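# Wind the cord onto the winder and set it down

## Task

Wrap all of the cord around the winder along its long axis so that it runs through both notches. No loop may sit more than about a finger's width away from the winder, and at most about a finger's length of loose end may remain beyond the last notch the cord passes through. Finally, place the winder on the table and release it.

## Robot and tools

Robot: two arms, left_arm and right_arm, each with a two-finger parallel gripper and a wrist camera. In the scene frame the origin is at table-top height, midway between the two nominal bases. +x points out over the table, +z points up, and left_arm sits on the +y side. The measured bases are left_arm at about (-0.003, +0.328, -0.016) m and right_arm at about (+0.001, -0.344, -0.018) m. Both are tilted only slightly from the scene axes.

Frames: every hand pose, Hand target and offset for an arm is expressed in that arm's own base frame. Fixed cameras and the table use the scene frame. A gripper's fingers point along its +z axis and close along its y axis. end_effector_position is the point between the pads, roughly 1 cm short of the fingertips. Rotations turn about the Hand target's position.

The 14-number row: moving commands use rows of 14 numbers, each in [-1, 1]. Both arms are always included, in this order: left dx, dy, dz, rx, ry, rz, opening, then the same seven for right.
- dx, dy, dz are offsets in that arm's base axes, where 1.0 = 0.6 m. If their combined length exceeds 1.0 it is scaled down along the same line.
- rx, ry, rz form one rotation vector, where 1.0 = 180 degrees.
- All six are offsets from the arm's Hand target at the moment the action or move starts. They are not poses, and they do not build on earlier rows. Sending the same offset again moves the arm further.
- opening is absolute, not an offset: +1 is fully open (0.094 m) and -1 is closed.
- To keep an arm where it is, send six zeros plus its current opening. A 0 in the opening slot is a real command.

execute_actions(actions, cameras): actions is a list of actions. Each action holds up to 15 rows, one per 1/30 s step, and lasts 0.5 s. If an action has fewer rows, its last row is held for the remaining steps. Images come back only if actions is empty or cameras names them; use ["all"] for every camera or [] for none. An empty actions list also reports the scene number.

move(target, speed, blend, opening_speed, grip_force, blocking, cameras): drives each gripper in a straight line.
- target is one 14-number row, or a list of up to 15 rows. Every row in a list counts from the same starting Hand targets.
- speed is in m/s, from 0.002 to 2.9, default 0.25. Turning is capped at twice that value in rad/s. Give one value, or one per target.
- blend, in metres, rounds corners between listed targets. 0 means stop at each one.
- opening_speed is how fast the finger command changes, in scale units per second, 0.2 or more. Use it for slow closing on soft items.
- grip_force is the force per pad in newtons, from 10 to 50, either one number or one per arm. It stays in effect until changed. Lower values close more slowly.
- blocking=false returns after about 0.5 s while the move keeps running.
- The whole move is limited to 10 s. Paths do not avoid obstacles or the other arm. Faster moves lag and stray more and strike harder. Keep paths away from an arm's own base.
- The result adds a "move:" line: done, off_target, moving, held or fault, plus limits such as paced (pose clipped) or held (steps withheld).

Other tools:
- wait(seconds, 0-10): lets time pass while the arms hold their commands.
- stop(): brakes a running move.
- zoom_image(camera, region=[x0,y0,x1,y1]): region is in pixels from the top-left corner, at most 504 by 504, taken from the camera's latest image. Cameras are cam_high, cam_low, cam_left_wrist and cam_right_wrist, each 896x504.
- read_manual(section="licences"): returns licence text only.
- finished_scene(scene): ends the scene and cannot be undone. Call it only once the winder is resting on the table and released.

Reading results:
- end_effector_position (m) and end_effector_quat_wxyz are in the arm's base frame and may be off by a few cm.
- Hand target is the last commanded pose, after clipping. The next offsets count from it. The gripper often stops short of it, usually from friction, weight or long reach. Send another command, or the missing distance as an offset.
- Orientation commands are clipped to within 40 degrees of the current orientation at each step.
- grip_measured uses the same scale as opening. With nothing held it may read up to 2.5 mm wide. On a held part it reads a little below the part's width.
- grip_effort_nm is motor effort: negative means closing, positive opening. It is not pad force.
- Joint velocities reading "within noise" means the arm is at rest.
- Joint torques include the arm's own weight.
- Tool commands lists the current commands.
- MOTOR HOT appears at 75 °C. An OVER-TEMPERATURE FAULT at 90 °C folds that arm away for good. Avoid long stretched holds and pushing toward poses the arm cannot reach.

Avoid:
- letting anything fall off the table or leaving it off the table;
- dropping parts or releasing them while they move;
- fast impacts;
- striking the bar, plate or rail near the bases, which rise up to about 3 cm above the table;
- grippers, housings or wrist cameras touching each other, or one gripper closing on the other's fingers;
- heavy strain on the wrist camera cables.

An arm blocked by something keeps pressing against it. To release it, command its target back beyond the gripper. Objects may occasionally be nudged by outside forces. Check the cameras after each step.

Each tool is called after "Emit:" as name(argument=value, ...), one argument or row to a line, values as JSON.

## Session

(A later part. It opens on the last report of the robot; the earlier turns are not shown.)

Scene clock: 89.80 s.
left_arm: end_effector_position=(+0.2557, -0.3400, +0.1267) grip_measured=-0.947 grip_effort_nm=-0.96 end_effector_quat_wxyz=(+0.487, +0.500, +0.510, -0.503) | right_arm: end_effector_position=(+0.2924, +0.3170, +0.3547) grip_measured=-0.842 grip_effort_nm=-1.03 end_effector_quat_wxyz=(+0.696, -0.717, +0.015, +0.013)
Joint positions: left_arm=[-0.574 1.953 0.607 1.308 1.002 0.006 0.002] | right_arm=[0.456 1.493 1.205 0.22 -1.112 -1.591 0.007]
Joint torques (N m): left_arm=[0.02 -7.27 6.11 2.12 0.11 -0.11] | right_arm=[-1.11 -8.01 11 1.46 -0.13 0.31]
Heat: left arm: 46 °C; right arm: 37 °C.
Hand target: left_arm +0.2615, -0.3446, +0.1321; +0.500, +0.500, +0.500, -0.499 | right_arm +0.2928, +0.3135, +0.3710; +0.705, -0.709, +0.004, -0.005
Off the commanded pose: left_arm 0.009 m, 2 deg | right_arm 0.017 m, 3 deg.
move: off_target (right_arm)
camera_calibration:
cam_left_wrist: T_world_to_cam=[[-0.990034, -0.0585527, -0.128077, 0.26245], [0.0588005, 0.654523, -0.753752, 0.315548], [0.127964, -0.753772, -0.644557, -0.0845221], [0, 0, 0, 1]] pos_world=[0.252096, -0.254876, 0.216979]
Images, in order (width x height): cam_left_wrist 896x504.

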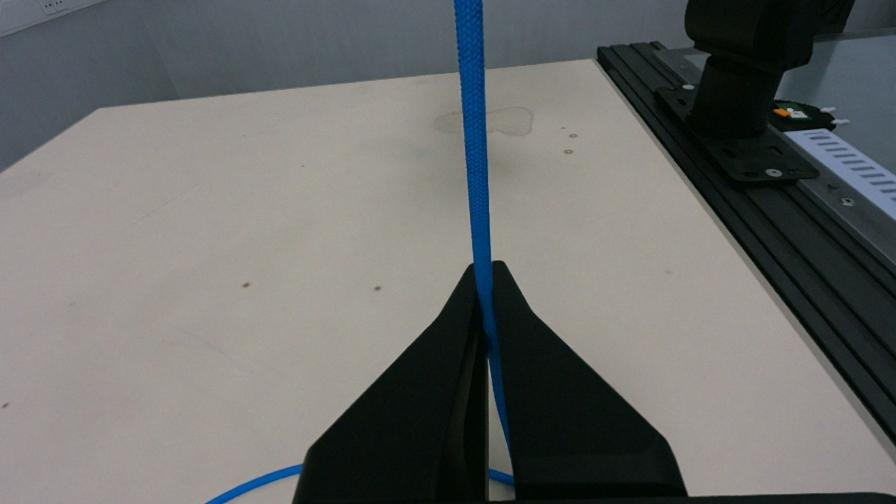

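Emit:
move(
  target=[
    [0.1598,0.011,0.0387,0,0,0,-0.97,0,0,0,0,0,0,-0.97],
    [0.2798,-0.0073,0.1587,0,0,0,-0.97,0,0,0,0,0,0,-0.97],
    [0.3432,-0.0273,0.3343,0,0,0,-0.97,0,0,0,0,0,0,-0.97],
    [0.3238,-0.0207,0.4102,0,0,0,-0.97,0,0,0,0,0,0,-0.97],
    [0.2743,-0.0073,0.485,0,0,0,-0.97,0,0,0,0,0,0,-0.97],
    [0.2043,0.0377,0.5287,0,0,0,-0.97,0,0,0,0,0,0,-0.97],
    [0.1437,0.1127,0.524,0,0,0,-0.97,0,0,0,0,0,0,-0.97],
    [0.0527,0.1437,0.4997,0,0,0,-0.97,0,0,0,0,0,0,-0.97],
    [-0.0227,0.1552,0.4295,0,0,0,-0.97,0,0,0,0,0,0,-0.97],
    [-0.0675,0.1195,0.3765,0,0,0,-0.97,0,0,0,0,0,0,-0.97],
    [-0.0935,0.0663,0.3668,0,0,0,-0.97,0,0,0,0,0,0,-0.97],
    [-0.0978,-0.0007,0.3658,0,0,0,-0.97,0,0,0,0,0,0,-0.97],
    [-0.0973,-0.0007,0.3435,0,0,0,-0.97,0,0,0,0,0,0,-0.97],
    [-0.071,0.001,0.3102,0,0,0,-0.97,0,0,0,0,0,0,-0.97],
    [-0.0065,0.0043,0.2793,0,0,0,-0.97,0,0,0,0,0,0,-0.97],
  ],
  speed=0.2,
  blend=[0.03,0.03,0.02,0.012,0.012,0.012,0.015,0.015,0.015,0.015,0.012,0,0.008,0.01,0],
  cameras=["cam_left_wrist"],
)

Scene clock: 96.77 s.
left_arm: end_effector_position=(+0.2577, -0.3404, +0.2948) grip_measured=-0.948 grip_effort_nm=-0.99 end_effector_quat_wxyz=(+0.496, +0.497, +0.510, -0.497) | right_arm: end_effector_position=(+0.2971, +0.3147, +0.3571) grip_measured=-0.842 grip_effort_nm=-1.03 end_effector_quat_wxyz=(+0.699, -0.715, +0.018, +0.002)
Joint positions: left_arm=[-0.577 1.461 0.911 0.525 0.983 0.006 0.002] | right_arm=[0.448 1.493 1.205 0.236 -1.1 -1.589 0.007]
Joint torques (N m): left_arm=[0.23 -6.23 7.53 2.09 0.33 -0.1] | right_arm=[-0.34 -7.92 11.07 1.31 -0.25 0.29]
Heat: left arm: 46 °C; right arm: 36 °C.
Hand target: left_arm +0.2576, -0.3421, +0.2996; +0.500, +0.500, +0.500, -0.499 | right_arm +0.2928, +0.3135, +0.3711; +0.705, -0.709, +0.004, -0.005
Off the commanded pose: left_arm 0.005 m, 1 deg | right_arm 0.015 m, 2 deg.
move: off_target (right_arm); blend cut to 0.0066 m at target 13
camera_calibration:
cam_left_wrist: T_world_to_cam=[[-0.987459, -0.0753073, -0.138756, 0.282717], [0.0567956, 0.650603, -0.757291, 0.442697], [0.147304, -0.755675, -0.638167, 0.0156797], [0, 0, 0, 1]] pos_world=[0.251718, -0.25488, 0.384485]
Images, in order (width x height): cam_left_wrist 896x504.

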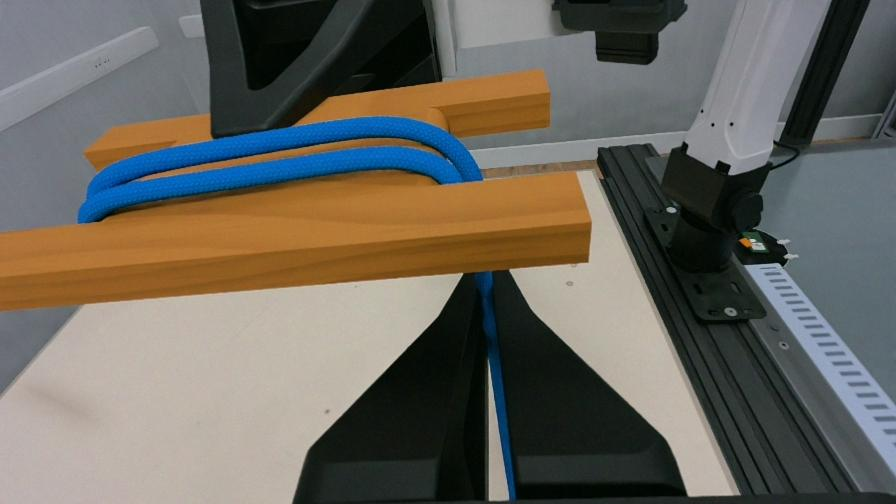

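Emit:
move(
  target=[
    [0.0107,-0.003,-0.02,0,0,0,-0.97,0,0,0,0,0,0,-0.97],
    [0.0107,-0.003,-0.02,0,0,0,0.1,0,0,0,0,0,0,-0.97],
    [0.0107,0.06,-0.02,0,0,0,0.1,0,0,0,0,0,0,-0.97],
    [0.0107,0.06,-0.2752,0,0,0,0.1,0,0,0,0,0,0,-0.97],
    [0.0107,-0.0048,-0.2752,0,0,0,0.1,0,0,0,0,0,0,-0.97],
    [0.0107,-0.0048,-0.2752,0,0,0,-0.97,0,0,0,0,0,0,-0.97],
  ],
  speed=0.22,
  blend=[0,0,0.008,0.008,0,0],
)

Scene clock: 101.40 s.
left_arm: end_effector_position=(+0.2581, -0.3403, +0.1291) grip_measured=-0.959 grip_effort_nm=-0.92 end_effector_quat_wxyz=(+0.487, +0.500, +0.510, -0.503) | right_arm: end_effector_position=(+0.2971, +0.3147, +0.3571) grip_measured=-0.842 grip_effort_nm=-1.03 end_effector_quat_wxyz=(+0.699, -0.715, +0.018, +0.002)
Joint positions: left_arm=[-0.571 1.948 0.618 1.293 1.005 0.006 0.002] | right_arm=[0.448 1.493 1.205 0.236 -1.1 -1.589 0.007]
Joint torques (N m): left_arm=[0.05 -7.32 6.19 2.12 0.11 -0.11] | right_arm=[-0.32 -7.91 11.07 1.32 -0.25 0.29]
Heat: left arm: 46 °C; right arm: 36 °C.
Hand target: left_arm +0.2641, -0.3449, +0.1345; +0.500, +0.500, +0.500, -0.499 | right_arm +0.2928, +0.3135, +0.3711; +0.705, -0.709, +0.004, -0.005
Off the commanded pose: left_arm 0.009 m, 2 deg | right_arm 0.015 m, 2 deg.
move: off_target (right_arm)

Emit:
move(
  target=[
    [0.1633,0.0077,0.0387,0,0,0,-0.97,0,0,0,0,0,0,-0.97],
    [0.2833,-0.0106,0.1587,0,0,0,-0.97,0,0,0,0,0,0,-0.97],
    [0.3467,-0.0306,0.3343,0,0,0,-0.97,0,0,0,0,0,0,-0.97],
    [0.3273,-0.024,0.4102,0,0,0,-0.97,0,0,0,0,0,0,-0.97],
    [0.2778,-0.0106,0.485,0,0,0,-0.97,0,0,0,0,0,0,-0.97],
    [0.2078,0.0344,0.5287,0,0,0,-0.97,0,0,0,0,0,0,-0.97],
    [0.1472,0.1094,0.524,0,0,0,-0.97,0,0,0,0,0,0,-0.97],
    [0.0562,0.1404,0.4997,0,0,0,-0.97,0,0,0,0,0,0,-0.97],
    [-0.0192,0.1519,0.4295,0,0,0,-0.97,0,0,0,0,0,0,-0.97],
    [-0.064,0.1162,0.3765,0,0,0,-0.97,0,0,0,0,0,0,-0.97],
    [-0.09,0.063,0.3668,0,0,0,-0.97,0,0,0,0,0,0,-0.97],
    [-0.0943,-0.004,0.3658,0,0,0,-0.97,0,0,0,0,0,0,-0.97],
    [-0.0938,-0.004,0.3435,0,0,0,-0.97,0,0,0,0,0,0,-0.97],
    [-0.0675,-0.0023,0.3102,0,0,0,-0.97,0,0,0,0,0,0,-0.97],
    [-0.003,0.001,0.272,0,0,0,-0.97,0,0,0,0,0,0,-0.97],
  ],
  speed=0.2,
  blend=[0.03,0.03,0.02,0.012,0.012,0.012,0.015,0.015,0.015,0.015,0.012,0,0.008,0.01,0],
  cameras=["cam_left_wrist"],
)

Scene clock: 108.50 s.
left_arm: end_effector_position=(+0.2631, -0.3432, +0.2957) grip_measured=-0.963 grip_effort_nm=-0.99 end_effector_quat_wxyz=(+0.498, +0.498, +0.508, -0.497) | right_arm: end_effector_position=(+0.2992, +0.3140, +0.3574) grip_measured=-0.842 grip_effort_nm=-1.03 end_effector_quat_wxyz=(+0.699, -0.715, +0.021, -0.003)
Joint positions: left_arm=[-0.575 1.485 0.931 0.535 0.985 0.006 0.002] | right_arm=[0.445 1.493 1.205 0.239 -1.092 -1.589 0.007]
Joint torques (N m): left_arm=[0.24 -6.64 6.83 2.09 0.3 -0.11] | right_arm=[-0.08 -7.91 11.08 1.3 -0.32 0.28]
Heat: left arm: 46 °C; right arm: 36 °C.
Hand target: left_arm +0.2622, -0.3444, +0.2977; +0.500, +0.500, +0.500, -0.499 | right_arm +0.2928, +0.3136, +0.3711; +0.705, -0.709, +0.004, -0.005
Off the commanded pose: left_arm 0.002 m, 1 deg | right_arm 0.015 m, 2 deg.
move: off_target (right_arm); blend cut to 0.0067 m at target 13
camera_calibration:
cam_left_wrist: T_world_to_cam=[[-0.986694, -0.0757345, -0.143874, 0.289202], [0.0609742, 0.647949, -0.759239, 0.443416], [0.150724, -0.757909, -0.634709, 0.0105899], [0, 0, 0, 1]] pos_world=[0.256721, -0.257382, 0.384989]
Images, in order (width x height): cam_left_wrist 896x504.

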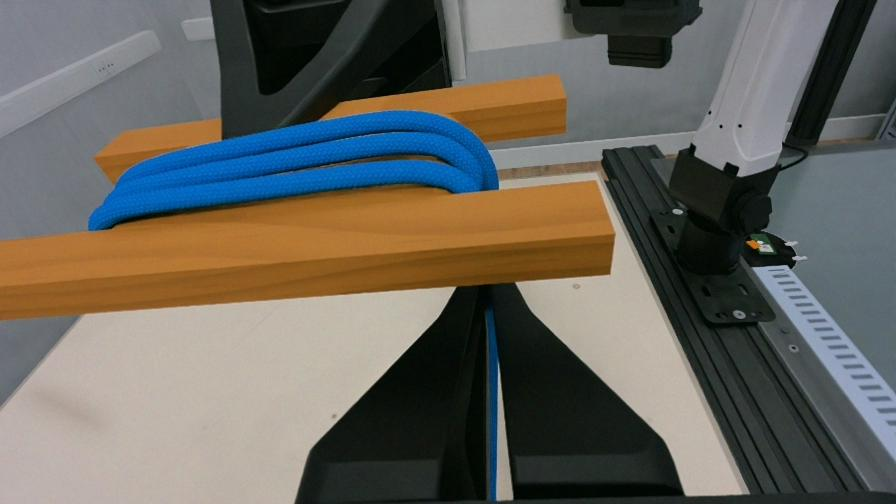

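Emit:
move(
  target=[
    [0.0067,-0.0018,-0.022,0,0,0,-0.97,0,0,0,0,0,0,-0.97],
    [0.0067,-0.0018,-0.022,0,0,0,0.1,0,0,0,0,0,0,-0.97],
    [0.0067,0.06,-0.022,0,0,0,0.1,0,0,0,0,0,0,-0.97],
    [0.0067,0.06,-0.2715,0,0,0,0.1,0,0,0,0,0,0,-0.97],
    [0.0067,-0.0018,-0.2715,0,0,0,0.1,0,0,0,0,0,0,-0.97],
    [0.0067,-0.0018,-0.2715,0,0,0,-0.97,0,0,0,0,0,0,-0.97],
  ],
  speed=0.22,
  blend=[0,0,0.008,0.008,0,0],
)

Scene clock: 113.10 s.
left_arm: end_effector_position=(+0.2602, -0.3408, +0.1294) grip_measured=-0.947 grip_effort_nm=-0.96 end_effector_quat_wxyz=(+0.487, +0.500, +0.510, -0.503) | right_arm: end_effector_position=(+0.2992, +0.3140, +0.3574) grip_measured=-0.842 grip_effort_nm=-1.03 end_effector_quat_wxyz=(+0.699, -0.715, +0.021, -0.003)
Joint positions: left_arm=[-0.568 1.951 0.627 1.287 1.008 0.006 0.002] | right_arm=[0.445 1.493 1.205 0.239 -1.092 -1.589 0.007]
Joint torques (N m): left_arm=[0.06 -7.42 6.3 2.12 0.12 -0.1] | right_arm=[-0.09 -7.9 11.08 1.3 -0.32 0.29]
Heat: left arm: 46 °C; right arm: 36 °C.
Hand target: left_arm +0.2662, -0.3454, +0.1348; +0.500, +0.500, +0.500, -0.499 | right_arm +0.2928, +0.3136, +0.3711; +0.705, -0.709, +0.004, -0.005
Off the commanded pose: left_arm 0.009 m, 2 deg | right_arm 0.015 m, 2 deg.
move: off_target (right_arm)

Emit:
move(
  target=[
    [0.1633,0.0077,0.0387,0,0,0,-0.97,0,0,0,0,0,0,-0.97],
    [0.2833,-0.0106,0.1587,0,0,0,-0.97,0,0,0,0,0,0,-0.97],
    [0.3467,-0.0306,0.3343,0,0,0,-0.97,0,0,0,0,0,0,-0.97],
    [0.3273,-0.024,0.4102,0,0,0,-0.97,0,0,0,0,0,0,-0.97],
    [0.2778,-0.0106,0.485,0,0,0,-0.97,0,0,0,0,0,0,-0.97],
    [0.2078,0.0344,0.5287,0,0,0,-0.97,0,0,0,0,0,0,-0.97],
    [0.1472,0.1094,0.524,0,0,0,-0.97,0,0,0,0,0,0,-0.97],
    [0.0562,0.1404,0.4997,0,0,0,-0.97,0,0,0,0,0,0,-0.97],
    [-0.0192,0.1519,0.4295,0,0,0,-0.97,0,0,0,0,0,0,-0.97],
    [-0.064,0.1162,0.3765,0,0,0,-0.97,0,0,0,0,0,0,-0.97],
    [-0.09,0.063,0.3668,0,0,0,-0.97,0,0,0,0,0,0,-0.97],
    [-0.0943,-0.004,0.3658,0,0,0,-0.97,0,0,0,0,0,0,-0.97],
    [-0.0938,-0.004,0.3435,0,0,0,-0.97,0,0,0,0,0,0,-0.97],
    [-0.0675,-0.0023,0.3102,0,0,0,-0.97,0,0,0,0,0,0,-0.97],
    [-0.003,0.001,0.272,0,0,0,-0.97,0,0,0,0,0,0,-0.97],
  ],
  speed=0.2,
  blend=[0.03,0.03,0.02,0.012,0.012,0.012,0.015,0.015,0.015,0.015,0.012,0,0.008,0.01,0],
  cameras=["cam_left_wrist"],
)

Scene clock: 119.47 s.
left_arm: end_effector_position=(+0.2648, -0.3439, +0.2963) grip_measured=-0.949 grip_effort_nm=-0.99 end_effector_quat_wxyz=(+0.497, +0.499, +0.506, -0.498) | right_arm: end_effector_position=(+0.2990, +0.3144, +0.3555) grip_measured=-0.842 grip_effort_nm=-1.03 end_effector_quat_wxyz=(+0.697, -0.716, +0.022, +0.000)
Joint positions: left_arm=[-0.573 1.493 0.941 0.534 0.991 0.006 0.002] | right_arm=[0.446 1.494 1.205 0.23 -1.092 -1.592 0.007]
Joint torques (N m): left_arm=[0.28 -6.84 6.68 2.08 0.27 -0.12] | right_arm=[-0.21 -8.05 11.08 1.37 -0.32 0.31]
Heat: left arm: 46 °C; right arm: 36 °C.
Hand target: left_arm +0.2644, -0.3448, +0.2981; +0.500, +0.500, +0.500, -0.499 | right_arm +0.2928, +0.3135, +0.3710; +0.705, -0.709, +0.004, -0.005
Off the commanded pose: left_arm 0.002 m, 1 deg | right_arm 0.017 m, 2 deg.
move: off_target (right_arm); blend cut to 0.0067 m at target 13
camera_calibration:
cam_left_wrist: T_world_to_cam=[[-0.986918, -0.0717156, -0.144395, 0.292409], [0.0640851, 0.647325, -0.759516, 0.443285], [0.147939, -0.758833, -0.63426, 0.0105393], [0, 0, 0, 1]] pos_world=[0.258616, -0.257982, 0.385589]
Images, in order (width x height): cam_left_wrist 896x504.

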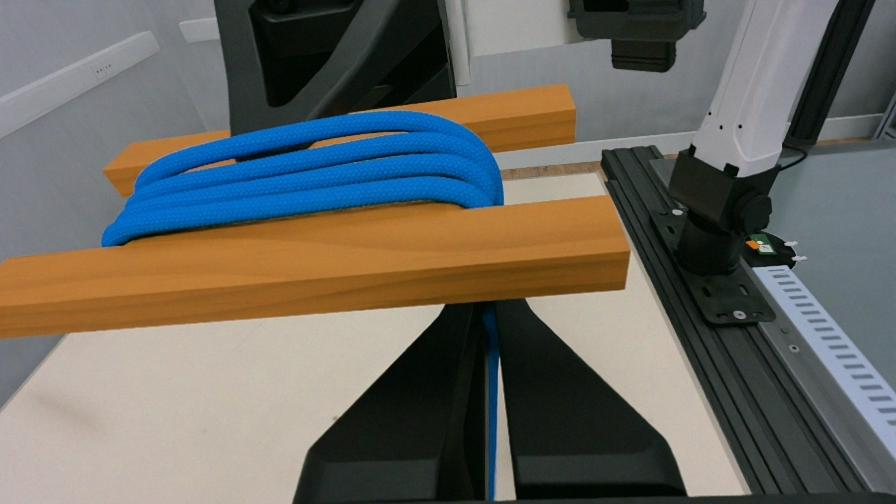

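Emit:
move(
  target=[
    [0.0027,-0.0013,-0.024,0,0,0,-0.97,0,0,0,0,0,0,-0.97],
    [0.0027,-0.0013,-0.024,0,0,0,0.1,0,0,0,0,0,0,-0.97],
    [0.0027,0.065,-0.024,0,0,0,0.1,0,0,0,0,0,0,-0.97],
    [0.0027,0.065,-0.241,0,0,0,0.1,0,0,0,0,0,0,-0.97],
  ],
  speed=0.22,
  blend=[0,0,0.008,0],
  cameras=["cam_left_wrist"],
)

Scene clock: 123.37 s.
left_arm: end_effector_position=(+0.2693, -0.3067, +0.1591) grip_measured=+0.098 grip_effort_nm=0.13 end_effector_quat_wxyz=(+0.505, +0.500, +0.500, -0.496) | right_arm: end_effector_position=(+0.2990, +0.3144, +0.3555) grip_measured=-0.842 grip_effort_nm=-1.03 end_effector_quat_wxyz=(+0.697, -0.716, +0.022, +0.000)
Joint positions: left_arm=[-0.46 1.822 0.596 1.227 1.102 0.008 0.052] | right_arm=[0.446 1.494 1.205 0.23 -1.092 -1.592 0.007]
Joint torques (N m): left_arm=[0.29 -6.69 3.38 2.03 0.29 -0.13] | right_arm=[-0.21 -8.05 11.08 1.37 -0.32 0.31]
Heat: left arm: 45 °C; right arm: 35 °C.
Hand target: left_arm +0.2660, -0.3058, +0.1533; +0.500, +0.500, +0.500, -0.499 | right_arm +0.2928, +0.3135, +0.3710; +0.705, -0.709, +0.005, -0.005
Off the commanded pose: left_arm 0.007 m, 1 deg | right_arm 0.017 m, 2 deg.
move: off_target (right_arm)
camera_calibration:
cam_left_wrist: T_world_to_cam=[[-0.984045, -0.0748119, -0.161429, 0.280741], [0.0768371, 0.639644, -0.764821, 0.309777], [0.160475, -0.765022, -0.62369, -0.0558696], [0, 0, 0, 1]] pos_world=[0.261425, -0.219886, 0.247399]
Images, in order (width x height): cam_left_wrist 896x504.

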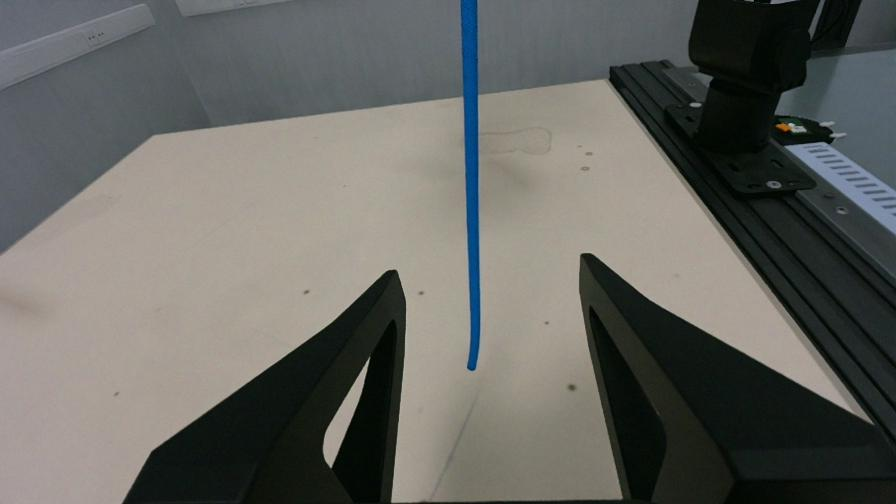

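Emit:
move(
  target=[
    [0,0,-0.034,0,0,0,0.1,0,0,0,0,0,0,-0.97],
    [0,-0.0662,-0.034,0,0,0,0.1,0,0,0,0,0,0,-0.97],
    [0,-0.0662,-0.034,0,0,0,-0.97,0,0,0,0,0,0,-0.97],
  ],
  speed=0.2,
  blend=[0.005,0,0],
)

Scene clock: 126.17 s.
left_arm: end_effector_position=(+0.2603, -0.3410, +0.1279) grip_measured=-0.948 grip_effort_nm=-0.95 end_effector_quat_wxyz=(+0.488, +0.500, +0.510, -0.503) | right_arm: end_effector_position=(+0.2990, +0.3144, +0.3555) grip_measured=-0.842 grip_effort_nm=-1.03 end_effector_quat_wxyz=(+0.697, -0.716, +0.022, +0.000)
Joint positions: left_arm=[-0.569 1.959 0.627 1.297 1.007 0.005 0.002] | right_arm=[0.446 1.494 1.205 0.23 -1.092 -1.592 0.007]
Joint torques (N m): left_arm=[-0.02 -7.47 6.15 2.12 0.11 -0.1] | right_arm=[-0.21 -8.05 11.1 1.37 -0.32 0.31]
Heat: left arm: 45 °C; right arm: 35 °C.
Hand target: left_arm +0.2660, -0.3456, +0.1331; +0.500, +0.500, +0.500, -0.499 | right_arm +0.2928, +0.3135, +0.3710; +0.705, -0.709, +0.005, -0.005
Off the commanded pose: left_arm 0.009 m, 2 deg | right_arm 0.017 m, 2 deg.
move: off_target (right_arm)

Emit:
move(
  target=[
    [0.1633,0.0077,0.0387,0,0,0,-0.97,0,0,0,0,0,0,-0.97],
    [0.2833,-0.0106,0.1587,0,0,0,-0.97,0,0,0,0,0,0,-0.97],
    [0.3467,-0.0306,0.3343,0,0,0,-0.97,0,0,0,0,0,0,-0.97],
    [0.3273,-0.024,0.4102,0,0,0,-0.97,0,0,0,0,0,0,-0.97],
    [0.2778,-0.0106,0.485,0,0,0,-0.97,0,0,0,0,0,0,-0.97],
    [0.2078,0.0344,0.5287,0,0,0,-0.97,0,0,0,0,0,0,-0.97],
    [0.1472,0.1094,0.524,0,0,0,-0.97,0,0,0,0,0,0,-0.97],
    [0.0562,0.1404,0.4997,0,0,0,-0.97,0,0,0,0,0,0,-0.97],
    [-0.0192,0.1519,0.4295,0,0,0,-0.97,0,0,0,0,0,0,-0.97],
    [-0.064,0.1162,0.3765,0,0,0,-0.97,0,0,0,0,0,0,-0.97],
    [-0.09,0.063,0.3668,0,0,0,-0.97,0,0,0,0,0,0,-0.97],
    [-0.0943,-0.004,0.3658,0,0,0,-0.97,0,0,0,0,0,0,-0.97],
    [-0.0938,-0.004,0.3435,0,0,0,-0.97,0,0,0,0,0,0,-0.97],
    [-0.0675,-0.0023,0.3102,0,0,0,-0.97,0,0,0,0,0,0,-0.97],
    [-0.003,0.001,0.2868,0,0,0,-0.97,0,0,0,0,0,0,-0.97],
  ],
  speed=0.2,
  blend=[0.03,0.03,0.02,0.012,0.012,0.012,0.015,0.015,0.015,0.015,0.012,0,0.008,0.01,0],
  cameras=["cam_left_wrist"],
)

Scene clock: 132.67 s.
left_arm: end_effector_position=(+0.2641, -0.3428, +0.2936) grip_measured=-0.950 grip_effort_nm=-0.99 end_effector_quat_wxyz=(+0.490, +0.496, +0.515, -0.498) | right_arm: end_effector_position=(+0.2990, +0.3144, +0.3564) grip_measured=-0.842 grip_effort_nm=-1.03 end_effector_quat_wxyz=(+0.698, -0.715, +0.021, -0.001)
Joint positions: left_arm=[-0.572 1.485 0.939 0.505 0.987 0.006 0.002] | right_arm=[0.446 1.494 1.205 0.235 -1.092 -1.591 0.007]
Joint torques (N m): left_arm=[0.23 -6.91 8.58 2.08 0.32 -0.11] | right_arm=[-0.18 -8.03 11.08 1.33 -0.32 0.3]
Heat: left arm: 46 °C; right arm: 35 °C.
Hand target: left_arm +0.2643, -0.3449, +0.3051; +0.500, +0.500, +0.500, -0.499 | right_arm +0.2927, +0.3136, +0.3711; +0.705, -0.709, +0.004, -0.005
Off the commanded pose: left_arm 0.012 m, 2 deg | right_arm 0.016 m, 2 deg.
move: off_target (left_arm, right_arm); blend cut to 0.0067 m at target 13
camera_calibration:
cam_left_wrist: T_world_to_cam=[[-0.989265, -0.0744581, -0.125739, 0.285607], [0.0461316, 0.657329, -0.752191, 0.446578], [0.138659, -0.749916, -0.646838, 0.0189434], [0, 0, 0, 1]] pos_world=[0.259313, -0.258077, 0.384077]
Images, in order (width x height): cam_left_wrist 896x504.

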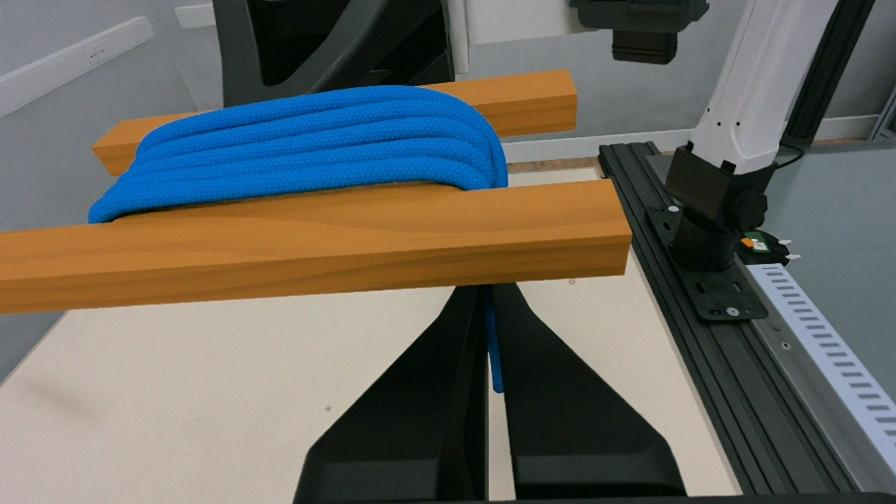

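Emit:
move(
  target=[
    [0,0,0.012,0,0,0,-0.97,0,0,0,0,0,0,-0.97],
    [0,0,0.012,0,0,0,0.1,0,0,0,0,0,0,-0.97],
    [0,0.07,0.012,0,0,0,0.1,0,0,0,0,0,0,-0.97],
    [0,0.18,-0.1,0,0,0,0.1,0,0,0,0,0,0,-0.97],
  ],
  speed=0.2,
  blend=[0,0,0.01,0],
  cameras=["cam_left_wrist"],
)

Scene clock: 136.37 s.
left_arm: end_effector_position=(+0.2656, -0.2379, +0.2514) grip_measured=+0.098 grip_effort_nm=0.13 end_effector_quat_wxyz=(+0.505, +0.502, +0.499, -0.495) | right_arm: end_effector_position=(+0.2990, +0.3144, +0.3564) grip_measured=-0.842 grip_effort_nm=-1.03 end_effector_quat_wxyz=(+0.698, -0.715, +0.021, -0.001)
Joint positions: left_arm=[-0.237 1.409 0.662 0.743 1.327 0.016 0.052] | right_arm=[0.446 1.494 1.205 0.235 -1.092 -1.591 0.007]
Joint torques (N m): left_arm=[0.61 -4.62 4.72 1.81 0.32 -0.07] | right_arm=[-0.18 -8.03 11.08 1.33 -0.32 0.3]
Heat: left arm: 45 °C; right arm: 36 °C.
Hand target: left_arm +0.2642, -0.2370, +0.2451; +0.500, +0.500, +0.500, -0.499 | right_arm +0.2927, +0.3136, +0.3711; +0.705, -0.709, +0.004, -0.005
Off the commanded pose: left_arm 0.006 m, 1 deg | right_arm 0.016 m, 2 deg.
move: off_target (right_arm); target 2's new opening was sent with left_arm's hand 0.017 m and 2 deg from that target
camera_calibration:
cam_left_wrist: T_world_to_cam=[[-0.983688, -0.0730476, -0.164381, 0.298242], [0.0800398, 0.640639, -0.763659, 0.33566], [0.161093, -0.76436, -0.624342, 0.0551646], [0, 0, 0, 1]] pos_world=[0.257625, -0.151085, 0.339797]
Images, in order (width x height): cam_left_wrist 896x504.

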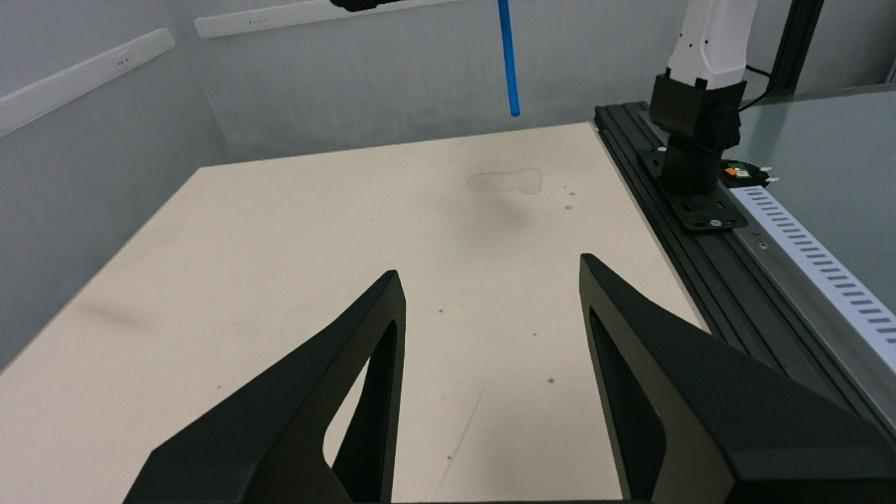

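Emit:
move(
  target=[
    [0.033,0.15,0.083,0,0,0,0.1,0.0872,-0.0477,-0.2852,-0.1683,0.0451,-0.1626,-0.97],
    [0.033,0.15,0.083,0,0,0,0.1,0.0872,-0.0477,-0.4052,-0.1683,0.0451,-0.1626,-0.97],
    [0.033,0.15,0.083,0,0,0,0.1,0.0505,-0.026,-0.4385,-0.1683,0.0451,-0.1626,-0.97],
    [0.033,0.15,0.083,0,0,0,0.1,-0.0278,0.019,-0.5152,-0.1683,0.0451,-0.1626,-0.97],
  ],
  speed=[0.16,0.12,0.1,0.08],
  blend=[0.02,0.01,0.01,0],
  cameras=["cam_high"],
)

Emit:
zoom_image(
  camera="cam_high",
  region=[360, 180, 460, 270],
)

Scene clock: 142.97 s.
left_arm: end_effector_position=(+0.2856, -0.1487, +0.2770) grip_measured=+0.098 grip_effort_nm=0.13 end_effector_quat_wxyz=(+0.512, +0.454, +0.542, -0.488) | right_arm: end_effector_position=(+0.2753, +0.3254, +0.0637) grip_measured=-0.842 grip_effort_nm=-1.03 end_effector_quat_wxyz=(-0.470, +0.844, -0.224, +0.128)
Joint positions: left_arm=[0.091 1.341 0.713 0.653 1.55 -0.087 0.052] | right_arm=[0.776 1.662 0.62 0.472 -0.229 -1.722 0.007]
Joint torques (N m): left_arm=[0.72 -7.54 9.11 1.57 0.3 -0.11] | right_arm=[0.01 -5.97 6.28 1.68 -0.09 0.29]
Heat: left arm: 45 °C; right arm: 35 °C.
Hand target: left_arm +0.2841, -0.1470, +0.2949; +0.500, +0.500, +0.500, -0.499 | right_arm +0.2761, +0.3249, +0.0618; -0.472, +0.841, -0.229, +0.133
Off the commanded pose: left_arm 0.018 m, 7 deg | right_arm 0.002 m, 1 deg.
joint sent to its limit (left arm) — joint 5 (wrist yaw), upper limit. The joint targets are off in orientation, not in position.
move: off_target (left_arm)
Images, in order (width x height): cam_high 896x504.

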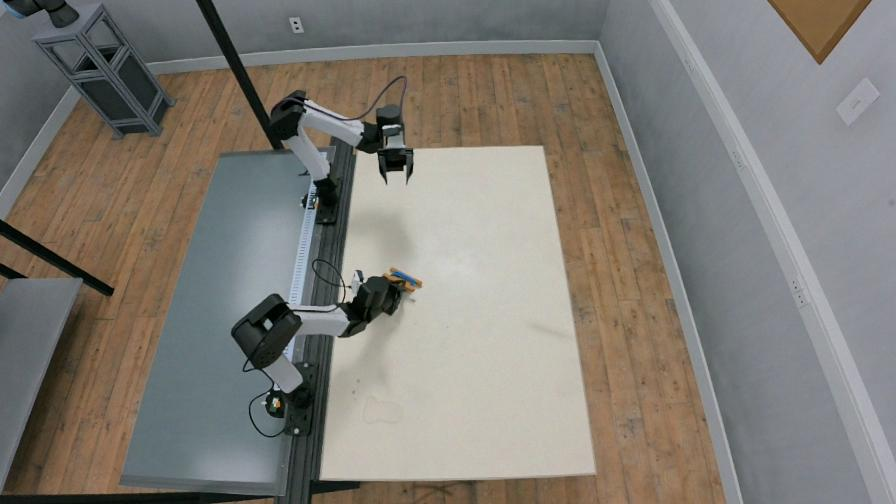

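Scaled by 5.040 from the camera's 896x504 image, which has a finer 1280x720 frame.

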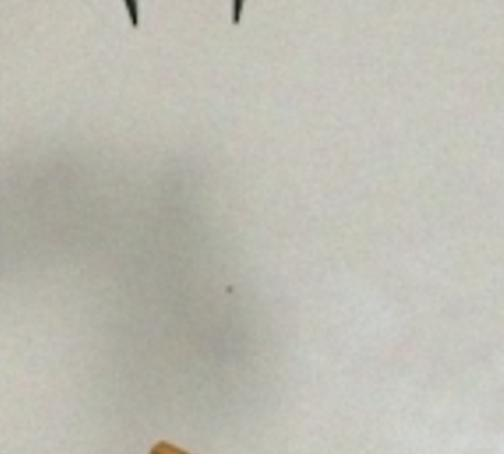

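Emit:
move(
  target=[
    [0,0,0,0,0,0,0.1,-0.01,0.006,-0.022,0,0,0,-0.97],
  ],
  speed=0.05,
)

Emit:
zoom_image(
  camera="cam_high",
  region=[370, 250, 440, 310],
)

Scene clock: 144.13 s.
left_arm: end_effector_position=(+0.2856, -0.1487, +0.2770) grip_measured=+0.098 grip_effort_nm=0.13 end_effector_quat_wxyz=(+0.512, +0.454, +0.542, -0.488) | right_arm: end_effector_position=(+0.2729, +0.3328, +0.0601) grip_measured=-0.842 grip_effort_nm=-1.03 end_effector_quat_wxyz=(-0.485, +0.836, -0.221, +0.132)
Joint positions: left_arm=[0.091 1.341 0.713 0.653 1.55 -0.087 0.052] | right_arm=[0.798 1.701 0.598 0.573 -0.215 -1.702 0.007]
Joint torques (N m): left_arm=[0.76 -7.57 9.1 1.56 0.3 -0.1] | right_arm=[0.21 -5.56 5.52 1.46 0 0.23]
Heat: left arm: 45 °C; right arm: 35 °C.
Hand target: left_arm +0.2841, -0.1470, +0.2949; +0.500, +0.500, +0.500, -0.499 | right_arm +0.2701, +0.3285, +0.0487; -0.472, +0.841, -0.228, +0.133
Off the commanded pose: left_arm 0.018 m, 7 deg | right_arm 0.013 m, 2 deg.
joint sent to its limit (left arm) — joint 5 (wrist yaw), upper limit. The joint targets are off in orientation, not in position.
move: off_target (left_arm, right_arm)

Scaled by 7.200 from the camera's 896x504 image, which has a finer 1280x720 frame.
This view is cut from an older image: the scene may have changed since it was taken.

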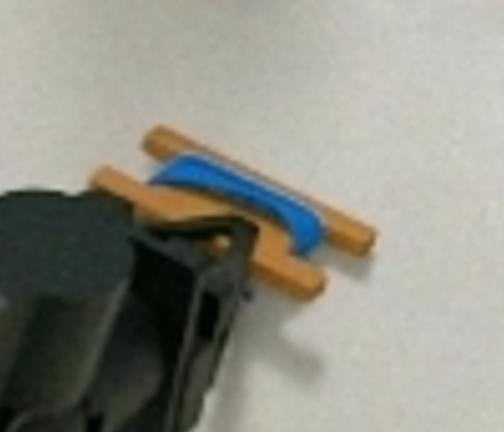

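Emit:
move(
  target=[
    [0,0,0,0,0,0,0.1,0.0047,0.0072,0.0122,0,0,0,-0.97],
    [0,0,0,0,0,0,0.1,0.0047,0.0072,0.0122,0,0,0,-0.74],
    [0,0,0,0,0,0,0.1,0.0047,0.0072,-0.0162,0,0,0,-0.74],
  ],
  speed=0.06,
  opening_speed=0.25,
  cameras=["cam_right_wrist"],
)

Scene clock: 147.33 s.
left_arm: end_effector_position=(+0.2856, -0.1487, +0.2770) grip_measured=+0.098 grip_effort_nm=0.13 end_effector_quat_wxyz=(+0.512, +0.454, +0.542, -0.488) | right_arm: end_effector_position=(+0.2762, +0.3361, +0.0514) grip_measured=-0.740 grip_effort_nm=0.02 end_effector_quat_wxyz=(-0.487, +0.833, -0.223, +0.136)
Joint positions: left_arm=[0.091 1.341 0.713 0.653 1.55 -0.087 0.052] | right_arm=[0.802 1.753 0.598 0.634 -0.205 -1.697 0.012]
Joint torques (N m): left_arm=[0.69 -7.58 9.1 1.56 0.3 -0.1] | right_arm=[0.17 -5.5 6.05 1.36 -0.07 0.19]
Heat: left arm: 45 °C; right arm: 35 °C.
Hand target: left_arm +0.2841, -0.1470, +0.2949; +0.500, +0.500, +0.500, -0.499 | right_arm +0.2730, +0.3328, +0.0391; -0.472, +0.841, -0.229, +0.133
Off the commanded pose: left_arm 0.018 m, 7 deg | right_arm 0.013 m, 2 deg.
joint sent to its limit (left arm) — joint 5 (wrist yaw), upper limit. The joint targets are off in orientation, not in position.
move: off_target (left_arm, right_arm)
camera_calibration:
cam_right_wrist: T_world_to_cam=[[0.377058, 0.383643, 0.842998, -0.264692], [0.349094, -0.901919, 0.254314, 0.207457], [0.857881, 0.198395, -0.474003, -0.157184], [0, 0, 0, 1]] pos_world=[0.162227, 0.319841, 0.0958704]
Images, in order (width x height): cam_right_wrist 896x504.

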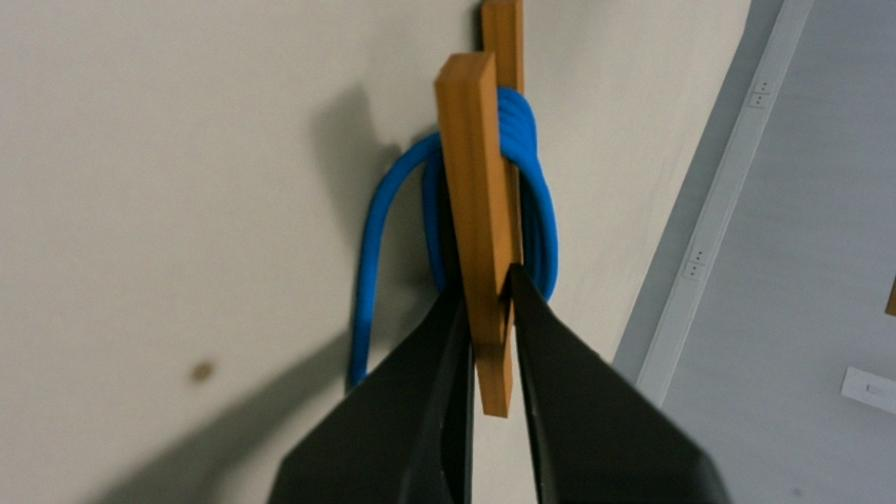

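Emit:
move(
  target=[
    [0,0,0,0,0,0,0.1,0,0,0.0117,0,0,0,-0.74],
    [0,0,0,0,0,0,0.1,0,0,0.0117,0,0,0,-0.5],
    [0,0,0,0,0,0,0.1,-0.0167,-0.0289,0.0117,0,0,0,-0.5],
    [0,0,0,0,0,0,0.1,-0.0583,-0.101,0.0117,0,0,0,-0.5],
  ],
  speed=[0.06,0.06,0.05,0.08],
  blend=[0,0,0.005,0],
  opening_speed=0.25,
  cameras=["cam_right_wrist"],
)

Scene clock: 152.07 s.
left_arm: end_effector_position=(+0.2856, -0.1487, +0.2770) grip_measured=+0.098 grip_effort_nm=0.13 end_effector_quat_wxyz=(+0.512, +0.454, +0.542, -0.488) | right_arm: end_effector_position=(+0.2412, +0.2762, +0.0461) grip_measured=-0.502 grip_effort_nm=0.08 end_effector_quat_wxyz=(-0.473, +0.839, -0.230, +0.137)
Joint positions: left_arm=[0.091 1.341 0.713 0.653 1.55 -0.087 0.052] | right_arm=[0.74 1.523 0.353 0.611 -0.239 -1.733 0.023]
Joint torques (N m): left_arm=[0.75 -7.58 9.14 1.57 0.3 -0.11] | right_arm=[-1.32 -6.89 5.42 1.31 -0.39 0.14]
Heat: left arm: 44 °C; right arm: 34 °C.
Hand target: left_arm +0.2841, -0.1470, +0.2949; +0.500, +0.500, +0.500, -0.499 | right_arm +0.2381, +0.2723, +0.0461; -0.472, +0.841, -0.229, +0.133
Off the commanded pose: left_arm 0.018 m, 7 deg | right_arm 0.005 m, 1 deg.
joint sent to its limit (left arm) — joint 5 (wrist yaw), upper limit. The joint targets are off in orientation, not in position.
move: off_target (left_arm)
camera_calibration:
cam_right_wrist: T_world_to_cam=[[0.393261, 0.403023, 0.826388, -0.232499], [0.340202, -0.8988, 0.276443, 0.16722], [0.854171, 0.172425, -0.490573, -0.108953], [0, 0, 0, 1]] pos_world=[0.127609, 0.262786, 0.0924577]
Images, in order (width x height): cam_right_wrist 896x504.

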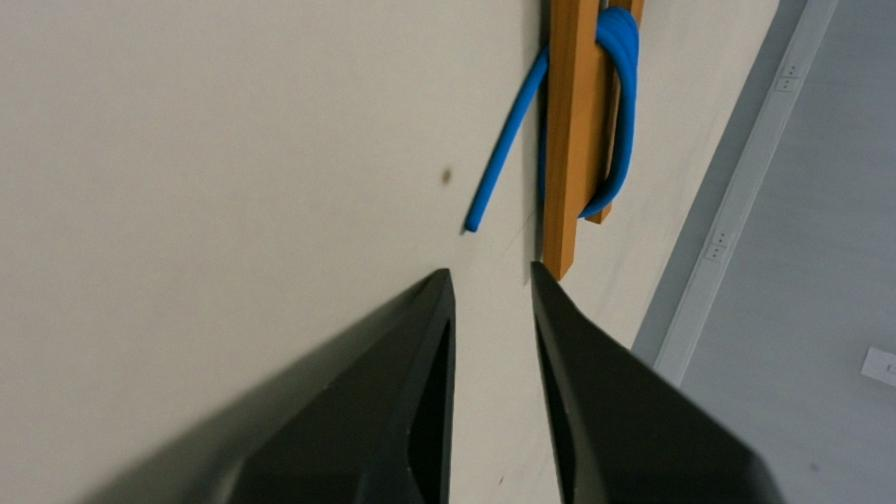

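Emit:
move(
  target=[
    [0,0,0,0,0,0,0.1,-0.01,-0.0173,0.1,0,0,0,-0.5],
    [0,0,0,0,0,0,0.1,-0.03,-0.15,0.22,0,0,0,-0.5],
  ],
  speed=0.18,
  blend=[0.03,0],
  cameras=["cam_high"],
)

Emit:
zoom_image(
  camera="cam_high",
  region=[375, 245, 445, 305],
)

Scene clock: 154.47 s.
left_arm: end_effector_position=(+0.2856, -0.1487, +0.2770) grip_measured=+0.098 grip_effort_nm=0.13 end_effector_quat_wxyz=(+0.512, +0.454, +0.542, -0.488) | right_arm: end_effector_position=(+0.2146, +0.1801, +0.1604) grip_measured=-0.502 grip_effort_nm=0.08 end_effector_quat_wxyz=(-0.460, +0.847, -0.238, +0.123)
Joint positions: left_arm=[0.091 1.341 0.713 0.653 1.55 -0.087 0.052] | right_arm=[0.373 0.828 0.567 -0.432 -0.54 -1.961 0.023]
Joint torques (N m): left_arm=[0.73 -7.53 9.13 1.56 0.3 -0.11] | right_arm=[-1.26 -0.85 13.63 1.23 -0.5 0.11]
Heat: left arm: 44 °C; right arm: 35 °C.
Hand target: left_arm +0.2841, -0.1470, +0.2949; +0.500, +0.500, +0.500, -0.499 | right_arm +0.2200, +0.1823, +0.1780; -0.472, +0.841, -0.229, +0.132
Off the commanded pose: left_arm 0.018 m, 7 deg | right_arm 0.019 m, 2 deg.
joint sent to its limit (left arm) — joint 5 (wrist yaw), upper limit. The joint targets are off in orientation, not in position.
move: off_target (left_arm, right_arm)
Images, in order (width x height): cam_high 896x504.

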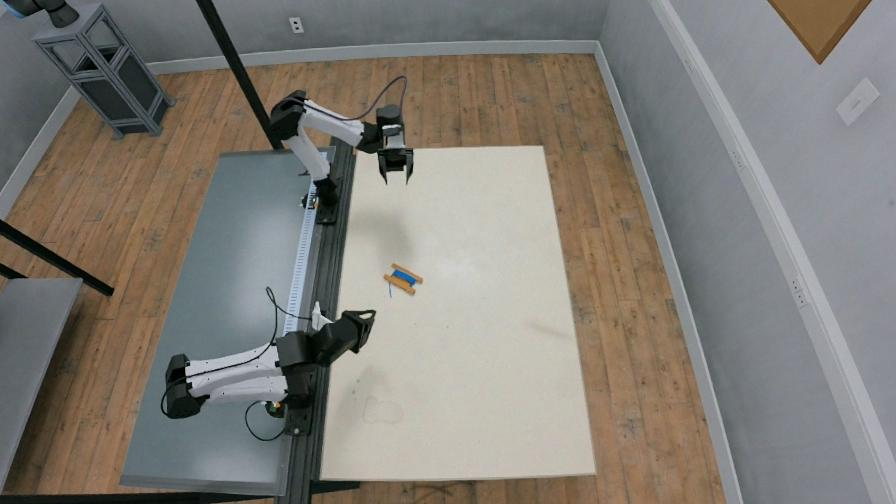

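Scaled by 7.200 from the camera's 896x504 image, which has a finer 1280x720 frame.

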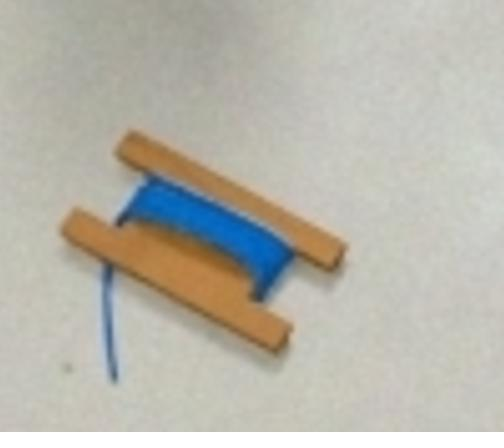

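Emit:
finished_scene(
  scene=2,
)

The scene is finished: the task was done.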